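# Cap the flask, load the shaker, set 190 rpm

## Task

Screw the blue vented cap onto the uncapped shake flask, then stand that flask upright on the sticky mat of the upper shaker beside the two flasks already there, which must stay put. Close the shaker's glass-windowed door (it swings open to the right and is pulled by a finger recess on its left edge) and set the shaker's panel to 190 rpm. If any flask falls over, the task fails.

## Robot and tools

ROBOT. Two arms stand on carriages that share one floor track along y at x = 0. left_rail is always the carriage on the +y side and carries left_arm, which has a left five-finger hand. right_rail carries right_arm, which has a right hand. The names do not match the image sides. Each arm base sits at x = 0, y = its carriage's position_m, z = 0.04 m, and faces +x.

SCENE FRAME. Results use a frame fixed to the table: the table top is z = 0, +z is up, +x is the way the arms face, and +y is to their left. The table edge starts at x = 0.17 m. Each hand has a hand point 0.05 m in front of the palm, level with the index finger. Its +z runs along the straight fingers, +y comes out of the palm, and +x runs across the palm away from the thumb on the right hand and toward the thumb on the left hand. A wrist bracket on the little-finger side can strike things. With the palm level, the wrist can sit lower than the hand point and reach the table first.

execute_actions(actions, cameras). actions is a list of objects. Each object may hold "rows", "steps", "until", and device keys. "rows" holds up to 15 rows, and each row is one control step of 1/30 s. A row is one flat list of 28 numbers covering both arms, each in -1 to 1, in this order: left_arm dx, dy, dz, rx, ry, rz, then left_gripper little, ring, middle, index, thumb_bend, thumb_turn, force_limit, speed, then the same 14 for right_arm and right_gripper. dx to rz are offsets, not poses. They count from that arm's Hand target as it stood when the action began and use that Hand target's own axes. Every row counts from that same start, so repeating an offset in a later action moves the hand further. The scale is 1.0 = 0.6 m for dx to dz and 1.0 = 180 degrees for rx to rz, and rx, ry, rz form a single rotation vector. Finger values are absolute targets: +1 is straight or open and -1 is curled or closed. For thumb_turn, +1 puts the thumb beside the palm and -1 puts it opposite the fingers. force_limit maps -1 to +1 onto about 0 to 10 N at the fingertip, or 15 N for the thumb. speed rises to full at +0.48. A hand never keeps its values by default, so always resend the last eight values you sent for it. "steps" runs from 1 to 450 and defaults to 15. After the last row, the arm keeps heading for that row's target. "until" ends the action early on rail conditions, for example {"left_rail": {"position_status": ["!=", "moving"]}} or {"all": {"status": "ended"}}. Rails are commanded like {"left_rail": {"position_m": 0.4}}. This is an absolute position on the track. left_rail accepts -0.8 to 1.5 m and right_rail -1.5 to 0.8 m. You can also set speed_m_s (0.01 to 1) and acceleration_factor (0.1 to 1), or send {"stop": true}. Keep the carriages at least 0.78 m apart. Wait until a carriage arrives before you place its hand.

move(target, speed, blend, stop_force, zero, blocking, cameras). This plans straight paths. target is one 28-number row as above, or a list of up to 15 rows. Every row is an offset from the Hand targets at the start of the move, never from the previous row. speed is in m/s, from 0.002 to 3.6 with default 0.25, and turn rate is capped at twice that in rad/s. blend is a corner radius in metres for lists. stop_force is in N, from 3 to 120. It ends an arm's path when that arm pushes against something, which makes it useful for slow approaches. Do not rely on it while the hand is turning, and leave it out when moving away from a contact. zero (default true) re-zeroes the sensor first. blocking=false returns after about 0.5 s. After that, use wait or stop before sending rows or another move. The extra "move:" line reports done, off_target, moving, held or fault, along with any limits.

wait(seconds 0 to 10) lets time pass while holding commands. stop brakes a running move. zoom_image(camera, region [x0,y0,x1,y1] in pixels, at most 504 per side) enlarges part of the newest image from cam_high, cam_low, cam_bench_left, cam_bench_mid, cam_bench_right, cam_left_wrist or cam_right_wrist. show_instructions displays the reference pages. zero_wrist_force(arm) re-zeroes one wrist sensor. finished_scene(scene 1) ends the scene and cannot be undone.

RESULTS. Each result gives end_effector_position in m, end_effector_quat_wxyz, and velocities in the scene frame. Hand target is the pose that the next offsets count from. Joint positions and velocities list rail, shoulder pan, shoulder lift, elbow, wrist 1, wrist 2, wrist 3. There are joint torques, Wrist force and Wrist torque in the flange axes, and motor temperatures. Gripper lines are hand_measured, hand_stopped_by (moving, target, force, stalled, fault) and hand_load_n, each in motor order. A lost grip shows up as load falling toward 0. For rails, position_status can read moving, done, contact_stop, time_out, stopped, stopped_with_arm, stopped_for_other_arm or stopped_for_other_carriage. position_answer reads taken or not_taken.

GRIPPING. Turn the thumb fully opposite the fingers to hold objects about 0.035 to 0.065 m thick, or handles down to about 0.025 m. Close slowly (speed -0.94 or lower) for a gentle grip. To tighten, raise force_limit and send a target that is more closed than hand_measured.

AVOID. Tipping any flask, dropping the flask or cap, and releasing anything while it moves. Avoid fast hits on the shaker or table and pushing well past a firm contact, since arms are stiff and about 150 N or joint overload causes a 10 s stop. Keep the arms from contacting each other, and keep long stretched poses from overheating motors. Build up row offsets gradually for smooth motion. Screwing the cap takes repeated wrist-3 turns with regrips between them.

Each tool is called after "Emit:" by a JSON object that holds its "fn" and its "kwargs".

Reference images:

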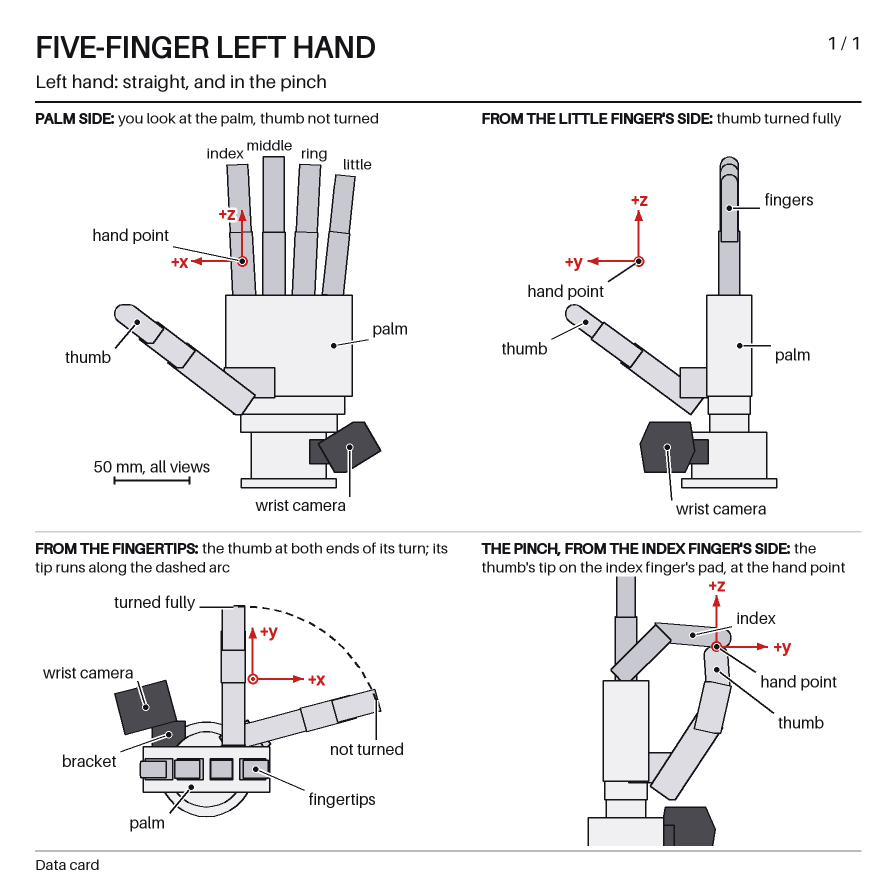

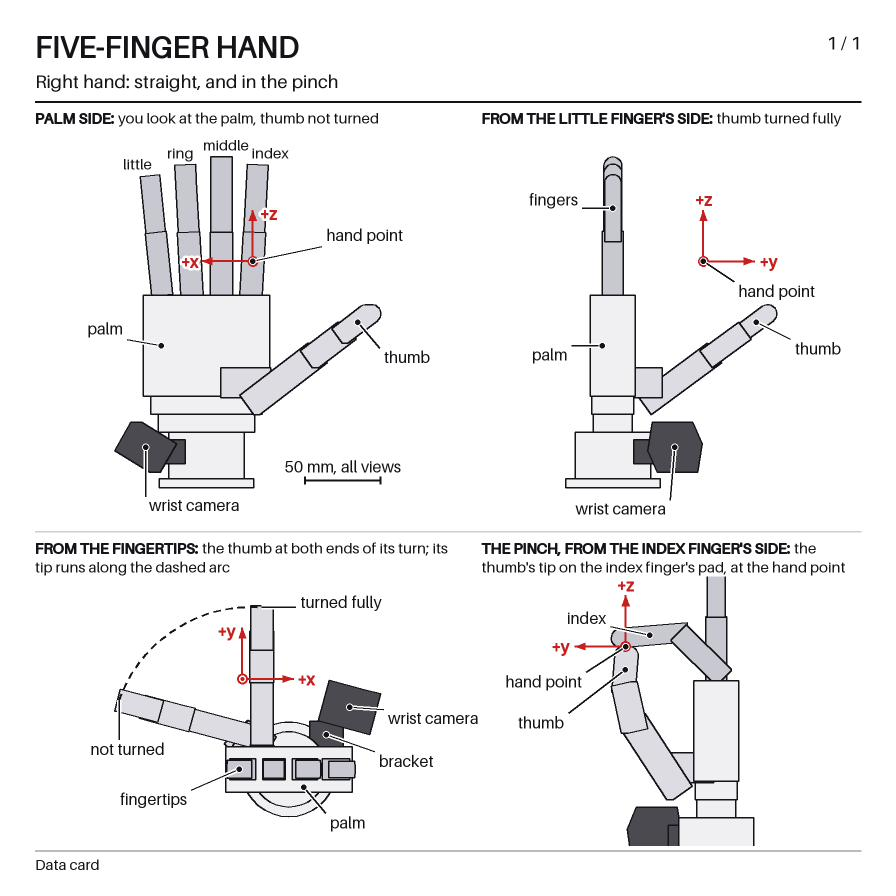

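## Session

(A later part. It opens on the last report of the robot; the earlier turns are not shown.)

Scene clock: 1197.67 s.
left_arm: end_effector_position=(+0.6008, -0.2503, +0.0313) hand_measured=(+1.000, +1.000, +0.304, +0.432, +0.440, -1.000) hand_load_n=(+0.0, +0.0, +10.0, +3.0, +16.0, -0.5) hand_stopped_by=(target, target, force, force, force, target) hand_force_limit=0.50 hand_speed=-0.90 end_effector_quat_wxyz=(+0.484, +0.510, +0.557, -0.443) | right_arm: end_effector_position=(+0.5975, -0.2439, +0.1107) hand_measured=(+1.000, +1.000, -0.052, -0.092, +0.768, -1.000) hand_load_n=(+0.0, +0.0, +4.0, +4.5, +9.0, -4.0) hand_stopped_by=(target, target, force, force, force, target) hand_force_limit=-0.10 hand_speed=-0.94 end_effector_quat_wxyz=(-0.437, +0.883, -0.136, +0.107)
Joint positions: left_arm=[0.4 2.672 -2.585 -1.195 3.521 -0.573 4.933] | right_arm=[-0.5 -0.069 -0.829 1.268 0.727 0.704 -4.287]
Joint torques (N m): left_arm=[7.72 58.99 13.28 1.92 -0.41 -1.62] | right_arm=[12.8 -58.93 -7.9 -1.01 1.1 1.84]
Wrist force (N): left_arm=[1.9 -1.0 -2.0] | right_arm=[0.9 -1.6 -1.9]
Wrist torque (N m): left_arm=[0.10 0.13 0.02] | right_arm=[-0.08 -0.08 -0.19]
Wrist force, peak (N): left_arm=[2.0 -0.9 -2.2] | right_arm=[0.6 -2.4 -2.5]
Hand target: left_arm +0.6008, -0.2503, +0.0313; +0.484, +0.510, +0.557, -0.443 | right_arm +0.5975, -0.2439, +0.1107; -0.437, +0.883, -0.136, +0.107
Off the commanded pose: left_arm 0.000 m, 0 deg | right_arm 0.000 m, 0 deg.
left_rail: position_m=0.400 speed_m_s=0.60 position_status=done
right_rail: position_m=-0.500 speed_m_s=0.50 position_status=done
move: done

Emit:
{"fn": "move", "kwargs": {"target": [[0,0,0,0,0,0,1,1,-0.3,-0.2,-0.3,-1,0.5,-0.9,0.00452,-0.00103,0.00218,-0.0039,0.04441,0.03313,1,1,-0.5,-0.5,0.05,-1,-0.1,-0.94],[0,0,0,0,0,0,1,1,-0.3,-0.2,-0.3,-1,0.5,-0.9,0.0094,-0.00153,0.00377,-0.0078,0.08882,0.06626,1,1,-0.5,-0.5,0.05,-1,-0.1,-0.94],[0,0,0,0,0,0,1,1,-0.3,-0.2,-0.3,-1,0.5,-0.9,0.01447,-0.0015,0.00463,-0.0117,0.13323,0.09938,1,1,-0.5,-0.5,0.05,-1,-0.1,-0.94]], "speed": 0.12, "blend": 0.002, "cameras": ["cam_left_wrist"]}}

Emit:
{"fn": "zoom_image", "kwargs": {"camera": "cam_left_wrist", "region": [200, 0, 540, 190]}}

Scene clock: 1203.77 s.
left_arm: end_effector_position=(+0.6008, -0.2503, +0.0313) hand_measured=(+1.000, +1.000, +0.304, +0.432, +0.440, -1.000) hand_load_n=(-0.5, +0.0, +12.0, +2.5, +15.5, -2.0) hand_stopped_by=(target, target, force, force, force, target) hand_force_limit=0.50 hand_speed=-0.90 end_effector_quat_wxyz=(+0.484, +0.510, +0.557, -0.443) | right_arm: end_effector_position=(+0.6066, -0.2442, +0.1104) hand_measured=(+1.000, +1.000, -0.052, -0.092, +0.768, -1.000) hand_load_n=(+0.0, +0.0, +7.5, +2.5, +9.0, -4.5) hand_stopped_by=(target, target, force, force, force, target) hand_force_limit=-0.10 hand_speed=-0.94 end_effector_quat_wxyz=(-0.395, +0.818, -0.360, +0.216)
Joint positions: left_arm=[0.4 2.672 -2.585 -1.195 3.521 -0.573 4.933] | right_arm=[-0.5 0.005 -1.038 1.532 0.256 1.062 -3.654]
Joint torques (N m): left_arm=[7.25 58.62 13.36 1.81 -0.4 -1.7] | right_arm=[9.35 -50.33 -4.59 -0.91 2.84 1.89]
Wrist force (N): left_arm=[0.5 -0.2 1.4] | right_arm=[-2.1 -9.1 -2.2]
Wrist torque (N m): left_arm=[0.25 0.17 0.01] | right_arm=[-0.24 -0.19 -0.29]
Wrist force, peak (N): left_arm=[2.4 -0.9 -1.9] | right_arm=[-2.2 -9.8 -3.1]
Hand target: left_arm +0.6008, -0.2503, +0.0313; +0.484, +0.510, +0.557, -0.443 | right_arm +0.6066, -0.2442, +0.1104; -0.395, +0.818, -0.360, +0.216
Off the commanded pose: left_arm 0.000 m, 0 deg | right_arm 0.000 m, 0 deg.
left_rail: position_m=0.400 speed_m_s=0.60 position_status=done
right_rail: position_m=-0.500 speed_m_s=0.50 position_status=done
move: done
camera_calibration:
cam_left_wrist: T_world_to_cam=[[-0.956513, -0.0521474, -0.28699, 0.573497], [0.197395, 0.608645, -0.768496, 0.0583783], [0.21475, -0.791727, -0.571883, -0.193741], [0, 0, 0, 1]] pos_world=[0.57864, -0.159015, 0.0986542]
Images, in order (width x height): cam_left_wrist 896x504.

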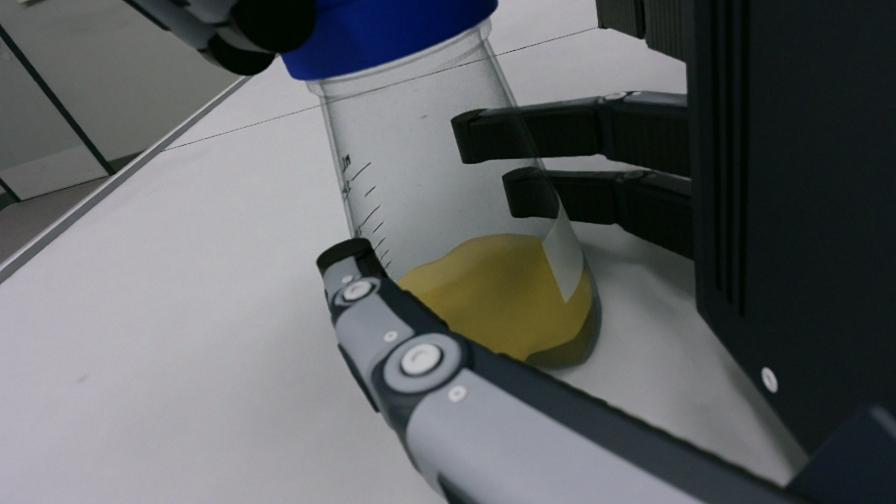

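Scaled by 1.482 from the camera's 896x504 image, which has a finer 1280x720 frame.

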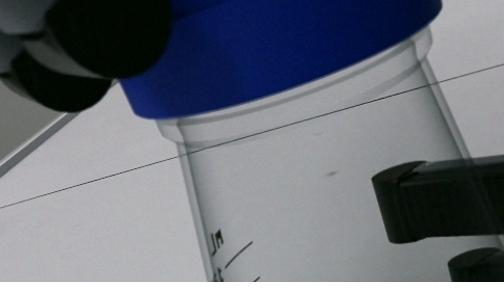

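Emit:
{"fn": "move", "kwargs": {"target": [0,0,0,0,0,0,1,1,-0.3,-0.2,-0.3,-1,0.5,-0.9,0.000094,-0.001067,-0.000795,0,0,0,1,1,-0.5,-0.5,0.05,-1,-0.1,-0.94], "speed": 0.02}}

Emit:
{"fn": "zoom_image", "kwargs": {"camera": "cam_left_wrist", "region": [300, 120, 500, 260]}}

Scene clock: 1211.63 s.
left_arm: end_effector_position=(+0.6008, -0.2503, +0.0313) hand_measured=(+1.000, +1.000, +0.304, +0.432, +0.440, -1.000) hand_load_n=(+0.0, +0.0, +12.0, +2.5, +15.5, -4.0) hand_stopped_by=(target, target, force, force, force, target) hand_force_limit=0.50 hand_speed=-0.90 end_effector_quat_wxyz=(+0.484, +0.510, +0.557, -0.443) | right_arm: end_effector_position=(+0.6066, -0.2442, +0.1111) hand_measured=(+1.000, +1.000, -0.052, -0.092, +0.768, -1.000) hand_load_n=(+0.0, +0.0, +7.5, +2.5, +9.5, -3.0) hand_stopped_by=(target, target, force, force, force, target) hand_force_limit=-0.10 hand_speed=-0.94 end_effector_quat_wxyz=(-0.395, +0.818, -0.360, +0.216)
Joint positions: left_arm=[0.4 2.672 -2.585 -1.195 3.521 -0.573 4.933] | right_arm=[-0.5 0.005 -1.039 1.532 0.258 1.062 -3.653]
Joint torques (N m): left_arm=[7.62 58.56 12.69 1.88 -0.4 -1.71] | right_arm=[8.98 -56.2 -28.63 3.46 1.24 1.92]
Wrist force (N): left_arm=[-2.2 -1.2 0.1] | right_arm=[-1.0 1.9 1.3]
Wrist torque (N m): left_arm=[0.14 0.15 0.04] | right_arm=[0.21 -0.18 -0.09]
Wrist force, peak (N): left_arm=[-0.7 -1.6 2.0] | right_arm=[-2.3 -10.4 -3.4]
Hand target: left_arm +0.6008, -0.2503, +0.0313; +0.484, +0.510, +0.557, -0.443 | right_arm +0.6066, -0.2442, +0.1112; -0.395, +0.818, -0.360, +0.216
Off the commanded pose: left_arm 0.000 m, 0 deg | right_arm 0.000 m, 0 deg.
left_rail: position_m=0.400 speed_m_s=0.60 position_status=done
right_rail: position_m=-0.500 speed_m_s=0.50 position_status=done
move: done

Scaled by 2.520 from the camera's 896x504 image, which has a finer 1280x720 frame.
This view is cut from an older image: the scene may have changed since it was taken.

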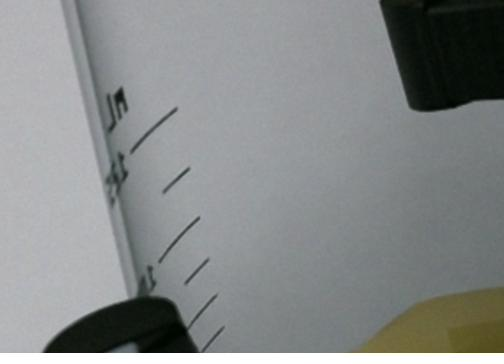

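Emit:
{"fn": "move", "kwargs": {"target": [[0,0,0,0,0,0,1,1,-0.3,-0.2,-0.3,-1,0.5,-0.9,0.0069,-0.00135,0.00305,-0.00585,0.06662,0.0497,1,1,-0.5,-0.5,0.05,-1,-0.1,-0.94]], "speed": 0.06, "cameras": ["cam_left_wrist"]}}

Emit:
{"fn": "zoom_image", "kwargs": {"camera": "cam_left_wrist", "region": [300, 120, 500, 260]}}

Emit:
{"fn": "zoom_image", "kwargs": {"camera": "cam_left_wrist", "region": [250, 0, 550, 120]}}

Scene clock: 1217.43 s.
left_arm: end_effector_position=(+0.6008, -0.2503, +0.0313) hand_measured=(+1.000, +1.000, +0.304, +0.432, +0.440, -1.000) hand_load_n=(+0.0, +0.0, +14.0, +3.0, +14.5, -3.0) hand_stopped_by=(target, target, force, force, force, target) hand_force_limit=0.50 hand_speed=-0.90 end_effector_quat_wxyz=(+0.484, +0.510, +0.557, -0.443) | right_arm: end_effector_position=(+0.6108, -0.2461, +0.1110) hand_measured=(+1.000, +1.000, -0.052, -0.092, +0.768, -1.000) hand_load_n=(+0.0, +0.0, +7.0, +2.5, +8.0, -4.5) hand_stopped_by=(target, target, force, force, force, target) hand_force_limit=-0.10 hand_speed=-0.94 end_effector_quat_wxyz=(-0.363, +0.764, -0.463, +0.265)
Joint positions: left_arm=[0.4 2.672 -2.585 -1.195 3.521 -0.573 4.933] | right_arm=[-0.5 0.072 -1.085 1.589 0.16 1.313 -3.424]
Joint torques (N m): left_arm=[7.47 57.88 12.62 1.79 -0.27 -1.65] | right_arm=[10.07 -49.9 -6.52 -1.1 2.88 2.11]
Wrist force (N): left_arm=[-0.4 -2.4 2.9] | right_arm=[-2.1 -5.2 -0.5]
Wrist torque (N m): left_arm=[0.16 0.13 0.09] | right_arm=[-0.02 -0.21 -0.23]
Wrist force, peak (N): left_arm=[-1.3 -1.9 3.5] | right_arm=[-1.9 -6.2 -0.9]
Hand target: left_arm +0.6008, -0.2503, +0.0313; +0.484, +0.510, +0.557, -0.443 | right_arm +0.6108, -0.2461, +0.1110; -0.363, +0.764, -0.463, +0.265
Off the commanded pose: left_arm 0.000 m, 0 deg | right_arm 0.000 m, 0 deg.
left_rail: position_m=0.400 speed_m_s=0.60 position_status=done
right_rail: position_m=-0.500 speed_m_s=0.50 position_status=done
move: done
camera_calibration:
cam_left_wrist: T_world_to_cam=[[-0.956513, -0.0521474, -0.28699, 0.573497], [0.197395, 0.608645, -0.768496, 0.0583783], [0.21475, -0.791727, -0.571883, -0.193741], [0, 0, 0, 1]] pos_world=[0.57864, -0.159015, 0.0986542]
Images, in order (width x height): cam_left_wrist 896x504.

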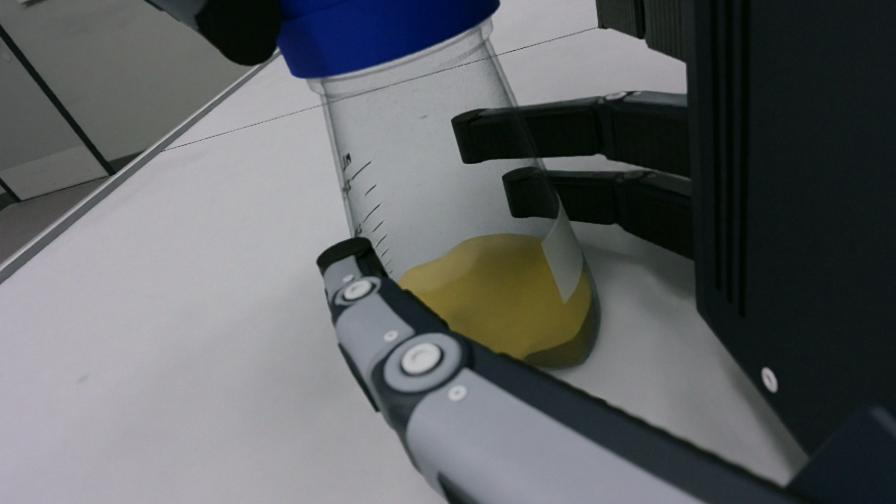

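Scaled by 2.520 from the camera's 896x504 image, which has a finer 1280x720 frame.

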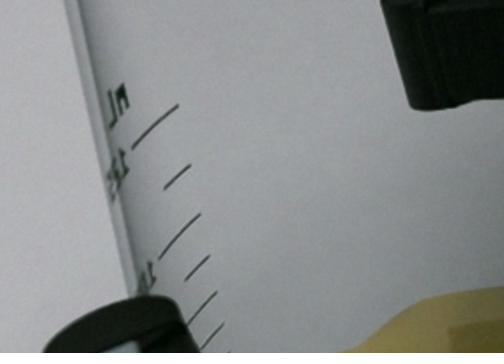

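Scaled by 1.680 from the camera's 896x504 image, which has a finer 1280x720 frame.

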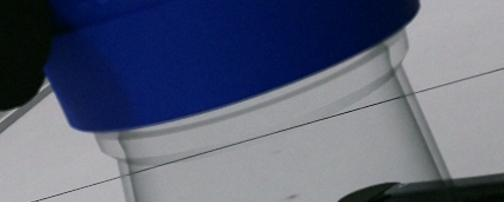

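Emit:
{"fn": "move", "kwargs": {"target": [[0,0,0,0,0,0,1,1,-0.3,-0.2,-0.3,-1,0.5,-0.9,0.000047,-0.00053,-0.0004,0,0,0,1,1,-0.5,-0.5,0.05,-1,-0.1,-0.94],[0,0,0,0,0,0,1,1,-0.3,-0.2,-0.3,-1,0.5,-0.9,0.000047,-0.00053,-0.0004,0,0,0,1,1,0.25,0.25,0.88,-1,-0.15,-0.85]], "speed": 0.05, "cameras": ["cam_left_wrist","cam_right_wrist"]}}

Emit:
{"fn": "zoom_image", "kwargs": {"camera": "cam_left_wrist", "region": [250, 10, 400, 110]}}

Emit:
{"fn": "zoom_image", "kwargs": {"camera": "cam_left_wrist", "region": [400, 0, 550, 100]}}

Scene clock: 1228.67 s.
left_arm: end_effector_position=(+0.6008, -0.2503, +0.0313) hand_measured=(+1.000, +1.000, +0.304, +0.432, +0.440, -1.000) hand_load_n=(+0.0, +0.0, +10.5, +2.5, +15.0, +1.5) hand_stopped_by=(target, target, force, force, force, target) hand_force_limit=0.50 hand_speed=-0.90 end_effector_quat_wxyz=(+0.484, +0.510, +0.557, -0.443) | right_arm: end_effector_position=(+0.6108, -0.2461, +0.1114) hand_measured=(+1.000, +1.000, +0.250, +0.250, +0.880, -1.000) hand_load_n=(+0.0, +0.0, +0.0, +0.0, +0.0, +0.0) hand_stopped_by=(target, target, target, target, target, target) hand_force_limit=-0.15 hand_speed=-0.85 end_effector_quat_wxyz=(-0.363, +0.764, -0.463, +0.265)
Joint positions: left_arm=[0.4 2.672 -2.585 -1.195 3.521 -0.573 4.933] | right_arm=[-0.5 0.072 -1.086 1.589 0.161 1.313 -3.424]
Joint torques (N m): left_arm=[6.81 58.71 12.74 1.82 -0.19 -1.64] | right_arm=[9.93 -52.27 -28.72 -0.49 -0.5 2.06]
Wrist force (N): left_arm=[0.9 -0.4 -1.4] | right_arm=[0.2 1.6 -0.6]
Wrist torque (N m): left_arm=[0.02 0.07 -0.03] | right_arm=[0.16 -0.04 -0.03]
Wrist force, peak (N): left_arm=[-1.4 -3.8 1.9] | right_arm=[-2.3 -6.2 -0.9]
Hand target: left_arm +0.6008, -0.2503, +0.0313; +0.484, +0.510, +0.557, -0.443 | right_arm +0.6108, -0.2461, +0.1114; -0.363, +0.764, -0.463, +0.265
Off the commanded pose: left_arm 0.000 m, 0 deg | right_arm 0.000 m, 0 deg.
left_rail: position_m=0.400 speed_m_s=0.60 position_status=done
right_rail: position_m=-0.500 speed_m_s=0.50 position_status=done
move: done
camera_calibration:
cam_left_wrist: T_world_to_cam=[[-0.956513, -0.0521474, -0.28699, 0.573497], [0.197395, 0.608645, -0.768496, 0.0583783], [0.21475, -0.791727, -0.571883, -0.193741], [0, 0, 0, 1]] pos_world=[0.57864, -0.159015, 0.0986542]
cam_right_wrist: T_world_to_cam=[[-0.3941, -0.510139, -0.764489, 0.205053], [-0.823995, 0.564555, 0.048052, 0.638569], [0.407083, 0.648873, -0.642843, 0.0948759], [0, 0, 0, 1]] pos_world=[0.568367, -0.317464, 0.187066]
Images, in order (width x height): cam_left_wrist 896x504, cam_right_wrist 896x504.

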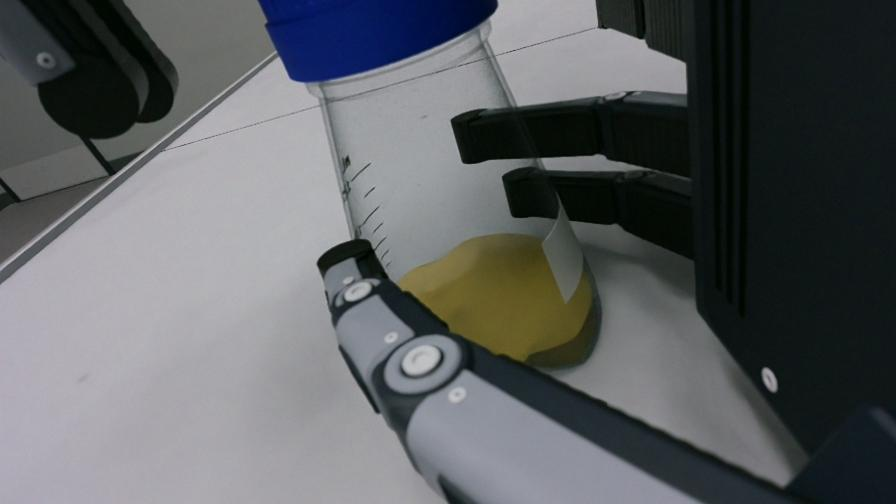

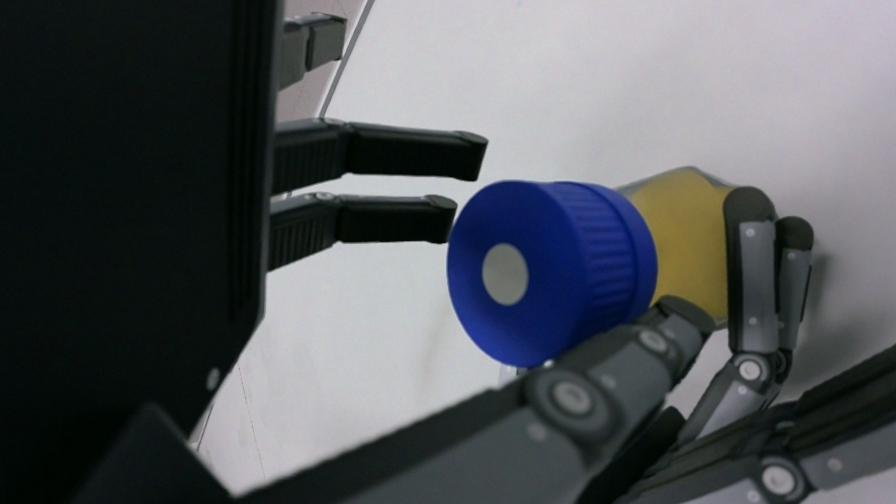

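Scaled by 3.360 from the camera's 896x504 image, which has a finer 1280x720 frame.

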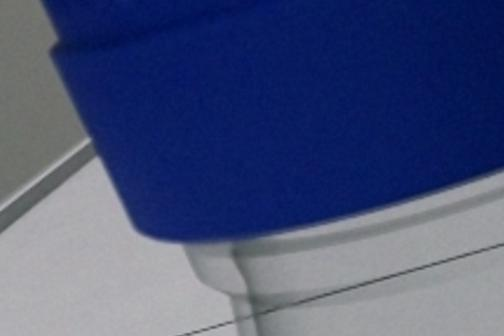

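Scaled by 3.360 from the camera's 896x504 image, which has a finer 1280x720 frame.

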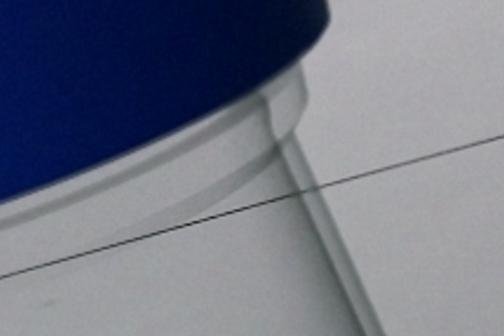

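Emit:
{"fn": "move", "kwargs": {"target": [[0,0,0,0,0,0,1,1,-0.3,-0.2,-0.3,-1,0.5,-0.9,0,0,0,0,0,0,1,1,0.03,-0.01,0.8,-1,-0.15,-0.7],[0,0,0,0,0,0,1,1,-0.3,-0.2,-0.3,-1,0.5,-0.9,0,0,0,0,0,0,1,1,-0.5,-0.5,0.05,-1,0.3,-0.92]], "speed": 0.05}}

Scene clock: 1235.17 s.
left_arm: end_effector_position=(+0.6008, -0.2503, +0.0313) hand_measured=(+1.000, +1.000, +0.304, +0.432, +0.440, -1.000) hand_load_n=(+0.0, +0.0, +14.0, +2.0, +13.0, -5.0) hand_stopped_by=(target, target, force, force, force, target) hand_force_limit=0.50 hand_speed=-0.90 end_effector_quat_wxyz=(+0.484, +0.510, +0.557, -0.443) | right_arm: end_effector_position=(+0.6108, -0.2461, +0.1114) hand_measured=(+1.000, +1.000, -0.056, -0.104, +0.764, -1.000) hand_load_n=(-0.5, +0.0, +6.5, +7.5, +11.5, +0.0) hand_stopped_by=(target, target, force, force, force, target) hand_force_limit=0.30 hand_speed=-0.92 end_effector_quat_wxyz=(-0.363, +0.764, -0.463, +0.265)
Joint positions: left_arm=[0.4 2.672 -2.585 -1.195 3.521 -0.573 4.933] | right_arm=[-0.5 0.072 -1.086 1.589 0.161 1.313 -3.424]
Joint torques (N m): left_arm=[7.16 57.96 13.09 1.89 -0.21 -1.57] | right_arm=[11.05 -51.88 -27.15 -1.02 -0.49 1.83]
Wrist force (N): left_arm=[-2.7 -5.3 -1.2] | right_arm=[0.4 -2.2 0.6]
Wrist torque (N m): left_arm=[-0.13 0.10 0.16] | right_arm=[-0.07 -0.08 -0.10]
Wrist force, peak (N): left_arm=[-2.9 -5.3 -1.0] | right_arm=[0.3 -2.3 0.6]
Hand target: left_arm +0.6008, -0.2503, +0.0313; +0.484, +0.510, +0.557, -0.443 | right_arm +0.6108, -0.2461, +0.1114; -0.363, +0.764, -0.463, +0.265
Off the commanded pose: left_arm 0.000 m, 0 deg | right_arm 0.000 m, 0 deg.
left_rail: position_m=0.400 speed_m_s=0.60 position_status=done
right_rail: position_m=-0.500 speed_m_s=0.50 position_status=done
move: done

Emit:
{"fn": "move", "kwargs": {"target": [[0,0,0,0,0,0,1,1,-0.3,-0.2,-0.3,-1,0.5,-0.9,0.00453,-0.00117,0.00208,-0.0039,0.04441,0.03313,1,1,-0.5,-0.5,0.05,-1,0.3,-0.92],[0,0,0,0,0,0,1,1,-0.3,-0.2,-0.3,-1,0.5,-0.9,0.00942,-0.00181,0.00356,-0.0078,0.08882,0.06626,1,1,-0.5,-0.5,0.05,-1,0.3,-0.92],[0,0,0,0,0,0,1,1,-0.3,-0.2,-0.3,-1,0.5,-0.9,0.01451,-0.00192,0.00432,-0.0117,0.13323,0.09938,1,1,-0.5,-0.5,0.05,-1,0.3,-0.92]], "speed": 0.08, "blend": 0.002, "cameras": ["cam_left_wrist"]}}

Emit:
{"fn": "zoom_image", "kwargs": {"camera": "cam_left_wrist", "region": [300, 120, 500, 260]}}

Scene clock: 1240.73 s.
left_arm: end_effector_position=(+0.6008, -0.2503, +0.0313) hand_measured=(+1.000, +1.000, +0.304, +0.430, +0.440, -1.000) hand_load_n=(+0.0, +0.0, +18.0, +1.0, +13.0, -2.5) hand_stopped_by=(target, target, force, force, force, target) hand_force_limit=0.50 hand_speed=-0.90 end_effector_quat_wxyz=(+0.484, +0.510, +0.557, -0.443) | right_arm: end_effector_position=(+0.6171, -0.2528, +0.1114) hand_measured=(+1.000, +1.000, -0.056, -0.104, +0.764, -1.000) hand_load_n=(+0.0, +0.0, +9.0, +5.0, +10.5, -5.5) hand_stopped_by=(target, target, force, force, force, target) hand_force_limit=0.30 hand_speed=-0.92 end_effector_quat_wxyz=(-0.282, +0.618, -0.645, +0.350)
Joint positions: left_arm=[0.4 2.672 -2.585 -1.195 3.521 -0.573 4.933] | right_arm=[-0.5 0.23 -1.053 1.539 0.186 1.857 -3.007]
Joint torques (N m): left_arm=[6.96 58.69 12.99 1.8 -1.14 -1.77] | right_arm=[13.47 -27.35 -24.89 5.25 1.91 2.01]
Wrist force (N): left_arm=[-4.0 -9.0 -1.5] | right_arm=[-0.9 -6.1 1.3]
Wrist torque (N m): left_arm=[0.00 0.03 0.16] | right_arm=[-0.03 -0.18 -0.27]
Wrist force, peak (N): left_arm=[-2.2 -9.9 2.3] | right_arm=[-3.9 -11.2 0.0]
Hand target: left_arm +0.6008, -0.2503, +0.0313; +0.484, +0.510, +0.557, -0.443 | right_arm +0.6171, -0.2528, +0.1114; -0.282, +0.618, -0.645, +0.350
Off the commanded pose: left_arm 0.000 m, 0 deg | right_arm 0.000 m, 0 deg.
left_rail: position_m=0.400 speed_m_s=0.60 position_status=done
right_rail: position_m=-0.500 speed_m_s=0.50 position_status=done
move: done
camera_calibration:
cam_left_wrist: T_world_to_cam=[[-0.956534, -0.052072, -0.286935, 0.573516], [0.197399, 0.60863, -0.768507, 0.0583748], [0.214655, -0.791744, -0.571896, -0.193687], [0, 0, 0, 1]] pos_world=[0.57864, -0.159015, 0.0986543]
Images, in order (width x height): cam_left_wrist 896x504.

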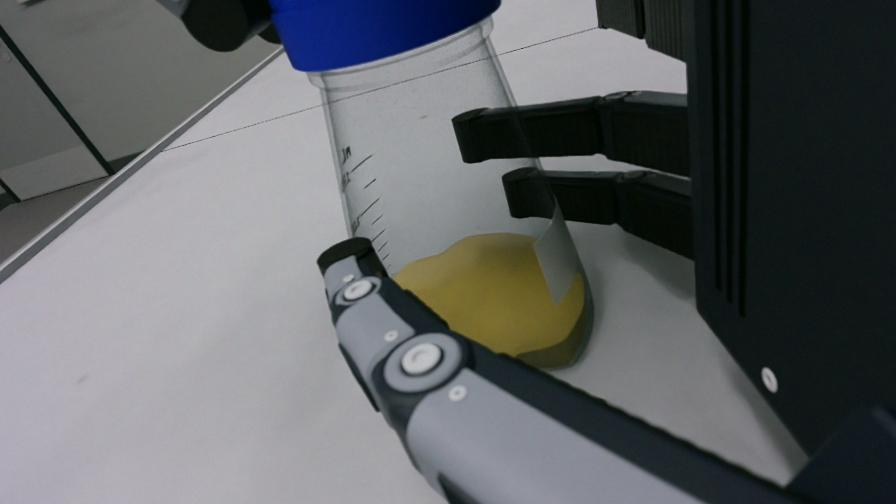

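Scaled by 2.520 from the camera's 896x504 image, which has a finer 1280x720 frame.

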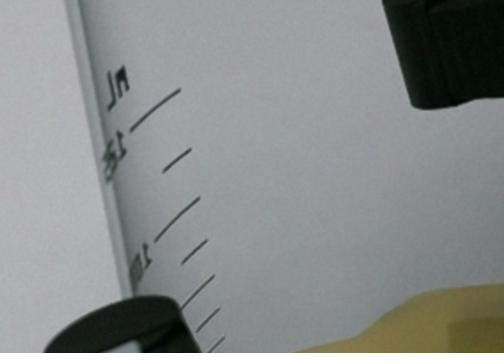

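Emit:
{"fn": "zoom_image", "kwargs": {"camera": "cam_left_wrist", "region": [250, 10, 400, 110]}}

Emit:
{"fn": "zoom_image", "kwargs": {"camera": "cam_left_wrist", "region": [400, 0, 550, 100]}}

Scaled by 3.360 from the camera's 896x504 image, which has a finer 1280x720 frame.

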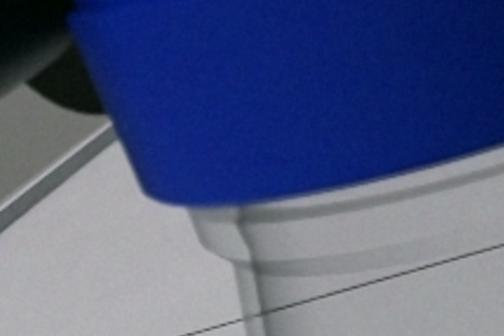

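Scaled by 3.360 from the camera's 896x504 image, which has a finer 1280x720 frame.

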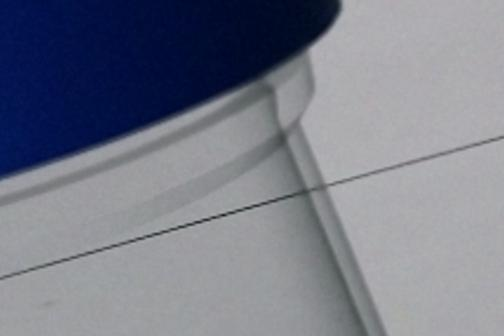

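Emit:
{"fn": "move", "kwargs": {"target": [[0,0,0,0,0,0,1,1,-0.3,-0.2,-0.3,-1,0.5,-0.9,0,0,0,0,0,0,1,1,0.25,0.25,0.88,-1,0.3,-0.9]], "speed": 0.05, "cameras": ["cam_left_wrist","cam_right_wrist","cam_low","cam_bench_mid"]}}

Emit:
{"fn": "zoom_image", "kwargs": {"camera": "cam_left_wrist", "region": [250, 10, 400, 110]}}

Emit:
{"fn": "zoom_image", "kwargs": {"camera": "cam_left_wrist", "region": [400, 0, 550, 100]}}

Scene clock: 1251.83 s.
left_arm: end_effector_position=(+0.6008, -0.2503, +0.0313) hand_measured=(+1.000, +1.000, +0.304, +0.430, +0.440, -1.000) hand_load_n=(+0.0, +0.0, +13.5, +0.5, +15.0, +2.5) hand_stopped_by=(target, target, force, force, force, target) hand_force_limit=0.50 hand_speed=-0.90 end_effector_quat_wxyz=(+0.484, +0.510, +0.557, -0.443) | right_arm: end_effector_position=(+0.6170, -0.2528, +0.1113) hand_measured=(+1.000, +1.000, +0.250, +0.250, +0.880, -1.000) hand_load_n=(+0.0, +0.0, +0.0, +0.0, +0.0, +0.0) hand_stopped_by=(target, target, target, target, target, target) hand_force_limit=0.30 hand_speed=-0.90 end_effector_quat_wxyz=(-0.282, +0.618, -0.645, +0.350)
Joint positions: left_arm=[0.4 2.672 -2.585 -1.195 3.521 -0.573 4.933] | right_arm=[-0.5 0.23 -1.053 1.538 0.186 1.857 -3.006]
Joint torques (N m): left_arm=[6.74 58.14 13.47 1.8 2.5 -1.66] | right_arm=[9.39 -43.24 -26.82 -1.88 1.36 2.03]
Wrist force (N): left_arm=[0.2 -0.2 -1.7] | right_arm=[0.6 1.3 -1.2]
Wrist torque (N m): left_arm=[0.02 0.07 -0.05] | right_arm=[0.14 -0.07 -0.01]
Wrist force, peak (N): left_arm=[-4.2 -9.3 -1.7] | right_arm=[-1.0 -6.2 1.3]
Hand target: left_arm +0.6008, -0.2503, +0.0313; +0.484, +0.510, +0.557, -0.443 | right_arm +0.6171, -0.2528, +0.1114; -0.282, +0.618, -0.645, +0.350
Off the commanded pose: left_arm 0.000 m, 0 deg | right_arm 0.000 m, 0 deg.
left_rail: position_m=0.400 speed_m_s=0.60 position_status=done
right_rail: position_m=-0.500 speed_m_s=0.50 position_status=done
move: done
camera_calibration:
cam_left_wrist: T_world_to_cam=[[-0.956513, -0.0521474, -0.28699, 0.573497], [0.197395, 0.608645, -0.768496, 0.0583783], [0.21475, -0.791727, -0.571883, -0.193741], [0, 0, 0, 1]] pos_world=[0.57864, -0.159015, 0.0986542]
cam_right_wrist: T_world_to_cam=[[-0.596993, -0.244669, -0.764026, 0.396369], [-0.431385, 0.900859, 0.0485866, 0.490168], [0.676392, 0.358595, -0.643353, -0.142771], [0, 0, 0, 1]] pos_world=[0.544651, -0.293396, 0.187169]
Images, in order (width x height): cam_low 896x504, cam_bench_mid 896x504, cam_left_wrist 896x504, cam_right_wrist 896x504.

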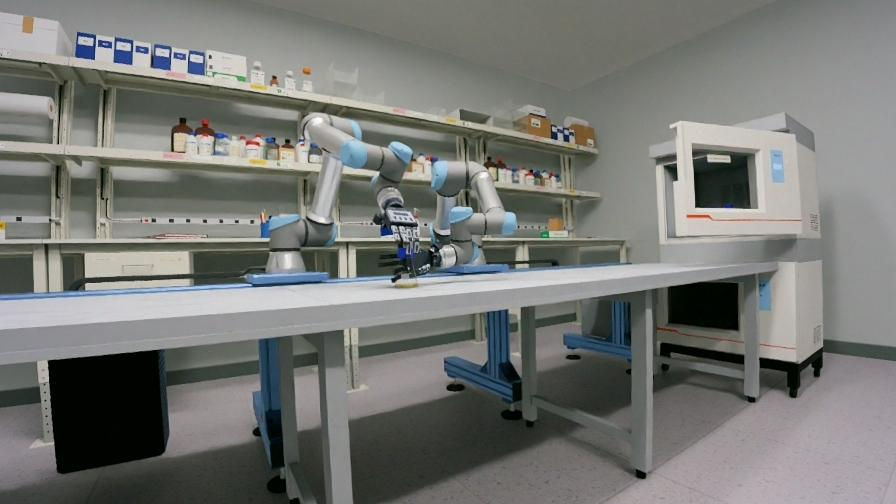

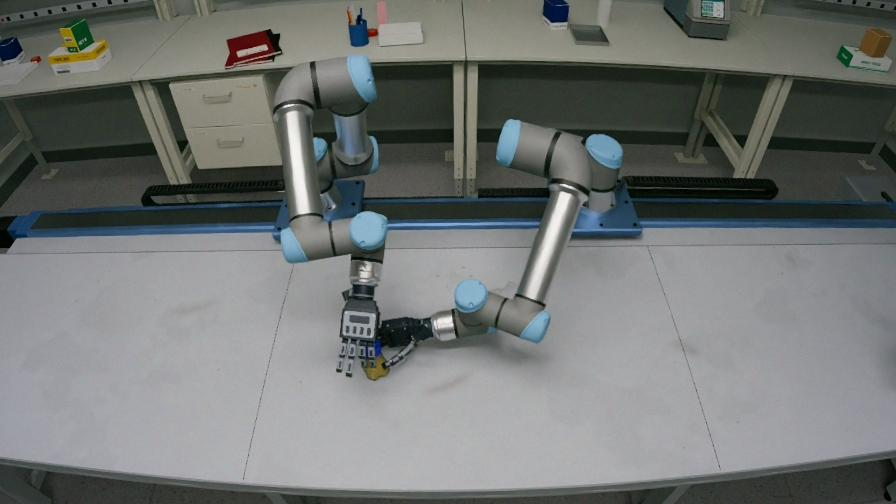

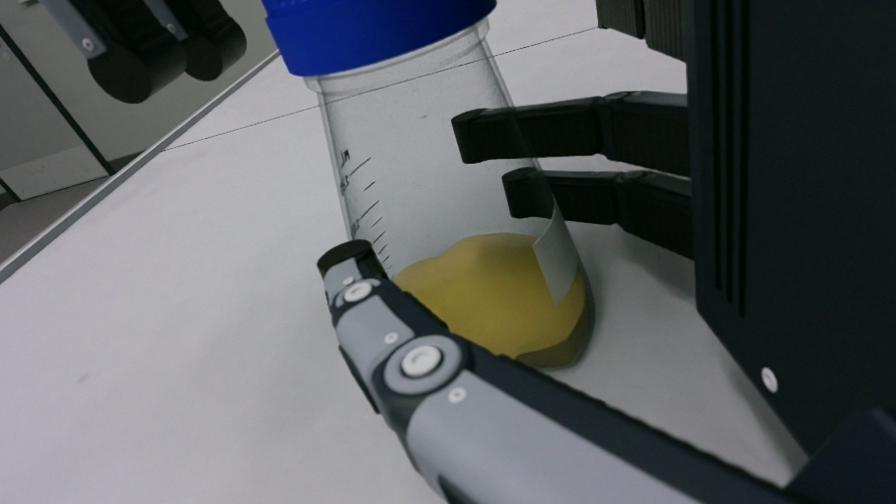

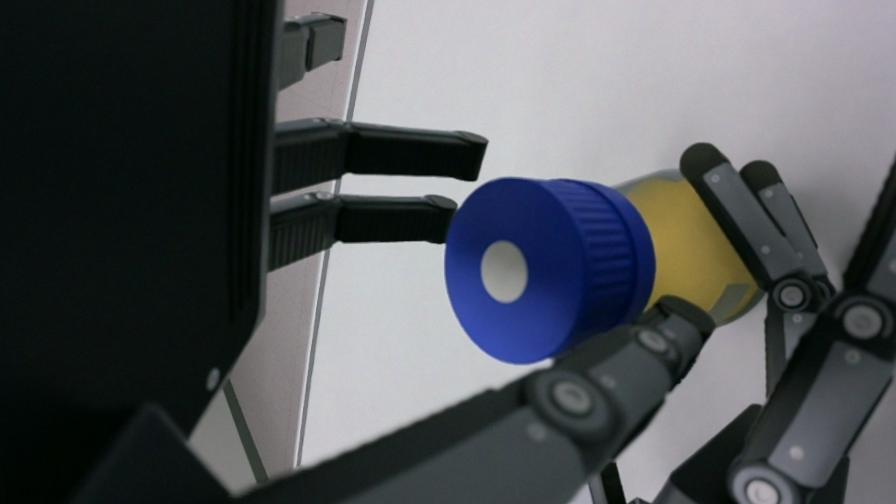

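Scaled by 3.360 from the camera's 896x504 image, which has a finer 1280x720 frame.

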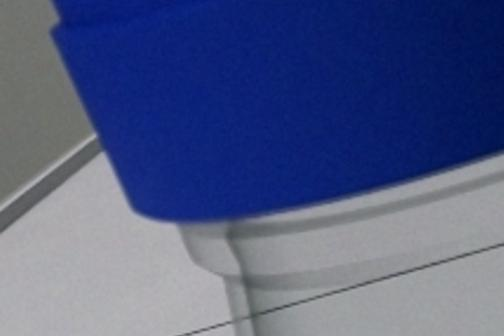

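Scaled by 3.360 from the camera's 896x504 image, which has a finer 1280x720 frame.

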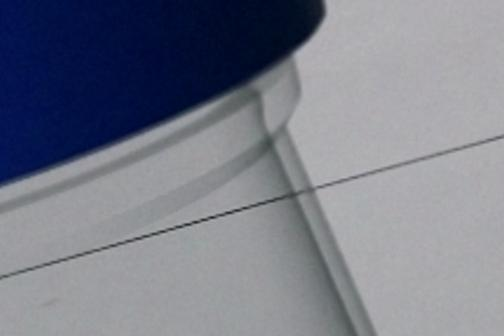

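Emit:
{"fn": "move", "kwargs": {"target": [[0,0,0,0,0,0,1,1,-0.3,-0.2,-0.3,-1,0.5,-0.9,0.01376,-0.16004,-0.11916,0,0,0,1,1,0.25,0.25,0.88,-1,0.3,-0.9],[0,0,0,0,0,0,1,1,-0.3,-0.2,-0.3,-1,0.5,-0.9,0.2908,-0.1146,-0.3719,0,0,0,1,1,0.25,0.25,0.88,-1,0.3,-0.9]], "speed": [0.2,0.4], "blend": [0.03,0], "cameras": ["cam_left_wrist","cam_bench_mid"]}}

Emit:
{"fn": "zoom_image", "kwargs": {"camera": "cam_bench_mid", "region": [330, 300, 450, 400]}}

Emit:
{"fn": "zoom_image", "kwargs": {"camera": "cam_left_wrist", "region": [220, 0, 620, 220]}}

Scene clock: 1281.47 s.
left_arm: end_effector_position=(+0.6008, -0.2503, +0.0313) hand_measured=(+1.000, +1.000, +0.304, +0.430, +0.440, -1.000) hand_load_n=(+0.0, +0.0, +13.5, +0.5, +15.0, +2.5) hand_stopped_by=(target, target, force, force, force, target) hand_force_limit=0.50 hand_speed=-0.90 end_effector_quat_wxyz=(+0.484, +0.510, +0.557, -0.443) | right_arm: end_effector_position=(+0.4672, -0.4027, +0.3114) hand_measured=(+1.000, +1.000, +0.250, +0.250, +0.880, -1.000) hand_load_n=(+0.0, +0.0, +0.5, +0.0, +0.0, +0.0) hand_stopped_by=(target, target, target, target, target, target) hand_force_limit=0.30 hand_speed=-0.90 end_effector_quat_wxyz=(-0.282, +0.618, -0.645, +0.350)
Joint positions: left_arm=[0.4 2.672 -2.585 -1.195 3.521 -0.573 4.933] | right_arm=[-0.5 -0.137 -1.677 1.764 0.552 1.564 -3.232]
Joint torques (N m): left_arm=[6.56 57.67 13.43 1.81 2.46 -1.64] | right_arm=[-10.23 -30.19 -11.67 3.16 -1.65 -1.83]
Wrist force (N): left_arm=[0.2 -0.2 -1.7] | right_arm=[0.9 1.5 -1.3]
Wrist torque (N m): left_arm=[0.03 0.04 -0.05] | right_arm=[0.18 -0.10 0.12]
Wrist force, peak (N): left_arm=[0.6 0.1 -1.8] | right_arm=[1.4 2.0 -1.9]
Hand target: left_arm +0.6008, -0.2503, +0.0313; +0.484, +0.510, +0.557, -0.443 | right_arm +0.4672, -0.4028, +0.3114; -0.282, +0.618, -0.645, +0.350
Off the commanded pose: left_arm 0.000 m, 0 deg | right_arm 0.000 m, 0 deg.
left_rail: position_m=0.400 speed_m_s=0.60 position_status=done
right_rail: position_m=-0.500 speed_m_s=0.50 position_status=done
move: done
camera_calibration:
cam_left_wrist: T_world_to_cam=[[-0.956513, -0.0521474, -0.28699, 0.573497], [0.197395, 0.608645, -0.768496, 0.0583783], [0.21475, -0.791727, -0.571883, -0.193741], [0, 0, 0, 1]] pos_world=[0.57864, -0.159015, 0.0986542]
Images, in order (width x height): cam_bench_mid 896x504, cam_left_wrist 896x504.

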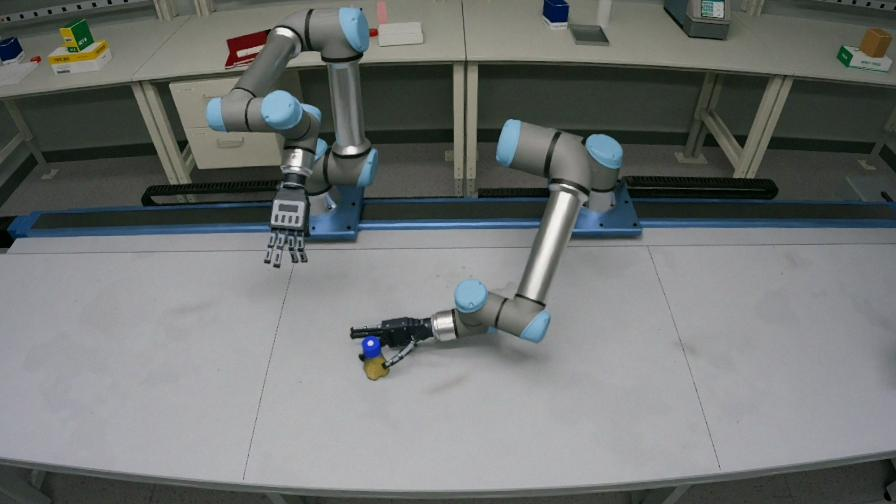

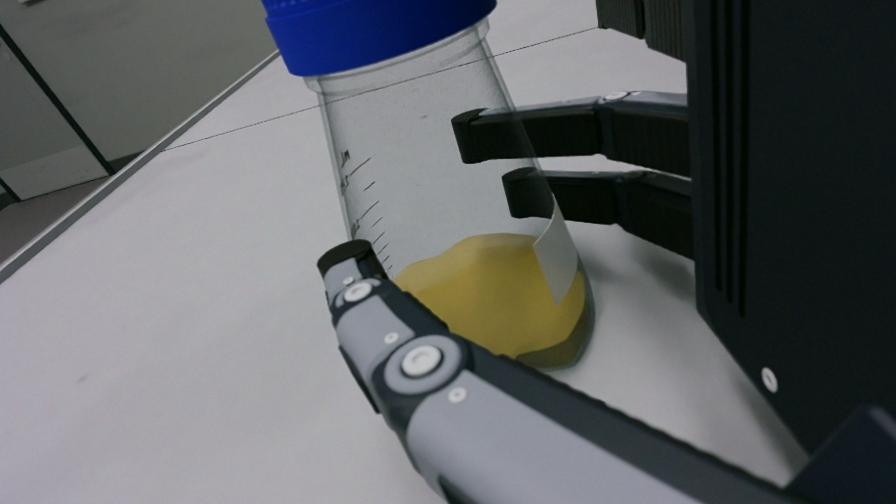

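Scaled by 4.200 from the camera's 896x504 image, which has a finer 1280x720 frame.

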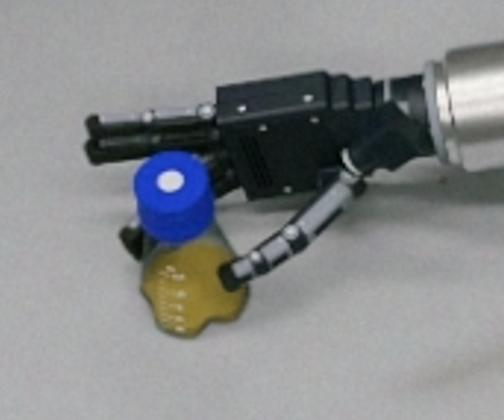

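Scaled by 1.260 from the camera's 896x504 image, which has a finer 1280x720 frame.

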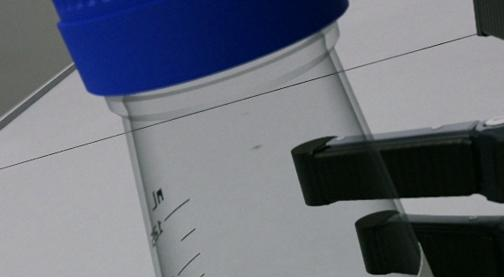

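Emit:
{"fn": "move", "kwargs": {"target": [[0,0,0,0,0,0,1,1,0.5,0.55,0.65,-1,0.5,-0.85,0,0,0,0,0,0,1,1,0.25,0.25,0.88,-1,0.3,-0.9],[0,0,0,0,0,0,1,1,-0.3,-0.25,-0.3,-1,0.5,-0.9,0,0,0,0,0,0,1,1,0.25,0.25,0.88,-1,0.3,-0.9]], "speed": 0.05, "cameras": ["cam_left_wrist","cam_bench_mid"]}}

Emit:
{"fn": "zoom_image", "kwargs": {"camera": "cam_bench_mid", "region": [330, 300, 450, 400]}}

Emit:
{"fn": "zoom_image", "kwargs": {"camera": "cam_left_wrist", "region": [250, 10, 400, 110]}}

Scene clock: 1286.53 s.
left_arm: end_effector_position=(+0.6008, -0.2503, +0.0313) hand_measured=(+1.000, +1.000, +0.224, +0.338, +0.546, -1.000) hand_load_n=(+0.0, +0.0, +10.0, +5.0, +15.5, +0.5) hand_stopped_by=(target, target, force, force, force, target) hand_force_limit=0.50 hand_speed=-0.90 end_effector_quat_wxyz=(+0.484, +0.510, +0.557, -0.443) | right_arm: end_effector_position=(+0.4672, -0.4028, +0.3114) hand_measured=(+1.000, +1.000, +0.250, +0.250, +0.880, -1.000) hand_load_n=(+0.0, +0.0, +0.0, +0.0, +0.0, +0.0) hand_stopped_by=(target, target, target, target, target, target) hand_force_limit=0.30 hand_speed=-0.90 end_effector_quat_wxyz=(-0.282, +0.618, -0.645, +0.350)
Joint positions: left_arm=[0.4 2.672 -2.585 -1.195 3.521 -0.573 4.933] | right_arm=[-0.5 -0.137 -1.677 1.764 0.552 1.564 -3.232]
Joint torques (N m): left_arm=[6.77 57.33 13.61 1.63 0.83 -1.69] | right_arm=[-13.18 -29.32 -12.37 3.11 -1.5 -1.89]
Wrist force (N): left_arm=[1.3 -0.1 -1.5] | right_arm=[0.6 1.8 -1.2]
Wrist torque (N m): left_arm=[0.05 0.10 -0.05] | right_arm=[0.20 -0.06 0.11]
Wrist force, peak (N): left_arm=[1.7 0.0 -1.6] | right_arm=[0.9 1.8 -1.2]
Hand target: left_arm +0.6008, -0.2503, +0.0313; +0.484, +0.510, +0.557, -0.443 | right_arm +0.4672, -0.4028, +0.3114; -0.282, +0.618, -0.645, +0.350
Off the commanded pose: left_arm 0.000 m, 0 deg | right_arm 0.000 m, 0 deg.
left_rail: position_m=0.400 speed_m_s=0.60 position_status=done
right_rail: position_m=-0.500 speed_m_s=0.50 position_status=done
move: done
camera_calibration:
cam_left_wrist: T_world_to_cam=[[-0.956513, -0.0521474, -0.28699, 0.573497], [0.197395, 0.608645, -0.768496, 0.0583783], [0.21475, -0.791727, -0.571883, -0.193741], [0, 0, 0, 1]] pos_world=[0.57864, -0.159015, 0.0986542]
Images, in order (width x height): cam_bench_mid 896x504, cam_left_wrist 896x504.

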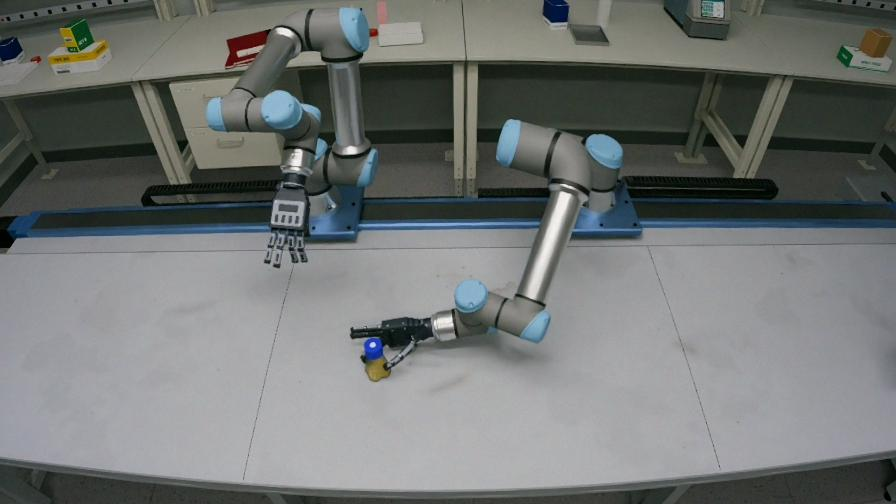

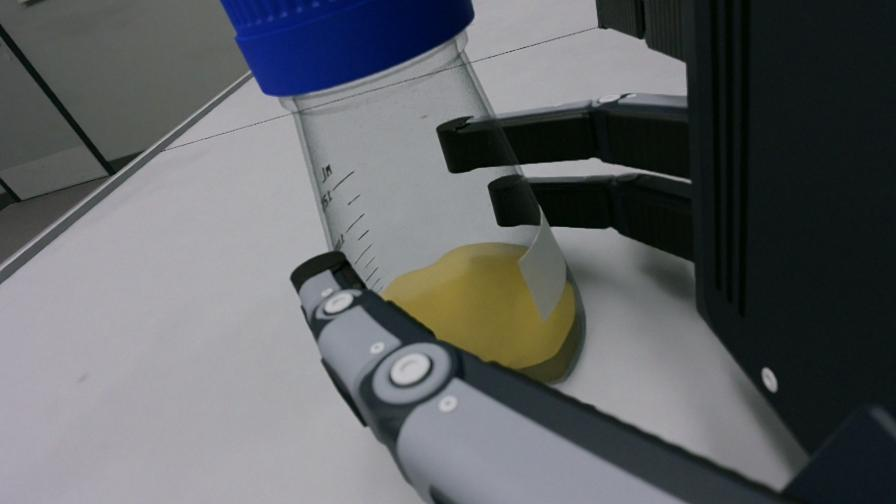

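Scaled by 4.200 from the camera's 896x504 image, which has a finer 1280x720 frame.

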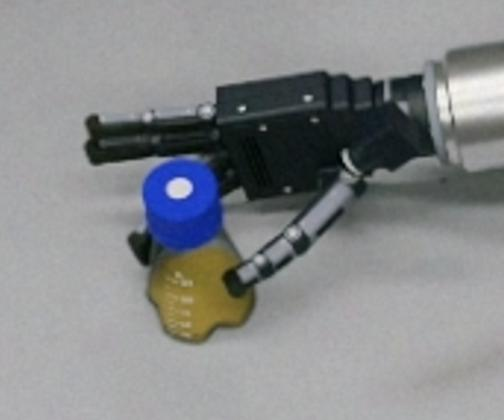

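Scaled by 3.360 from the camera's 896x504 image, which has a finer 1280x720 frame.

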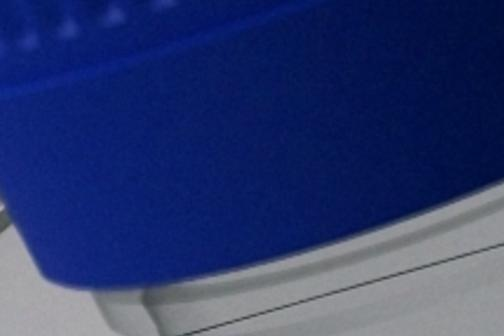

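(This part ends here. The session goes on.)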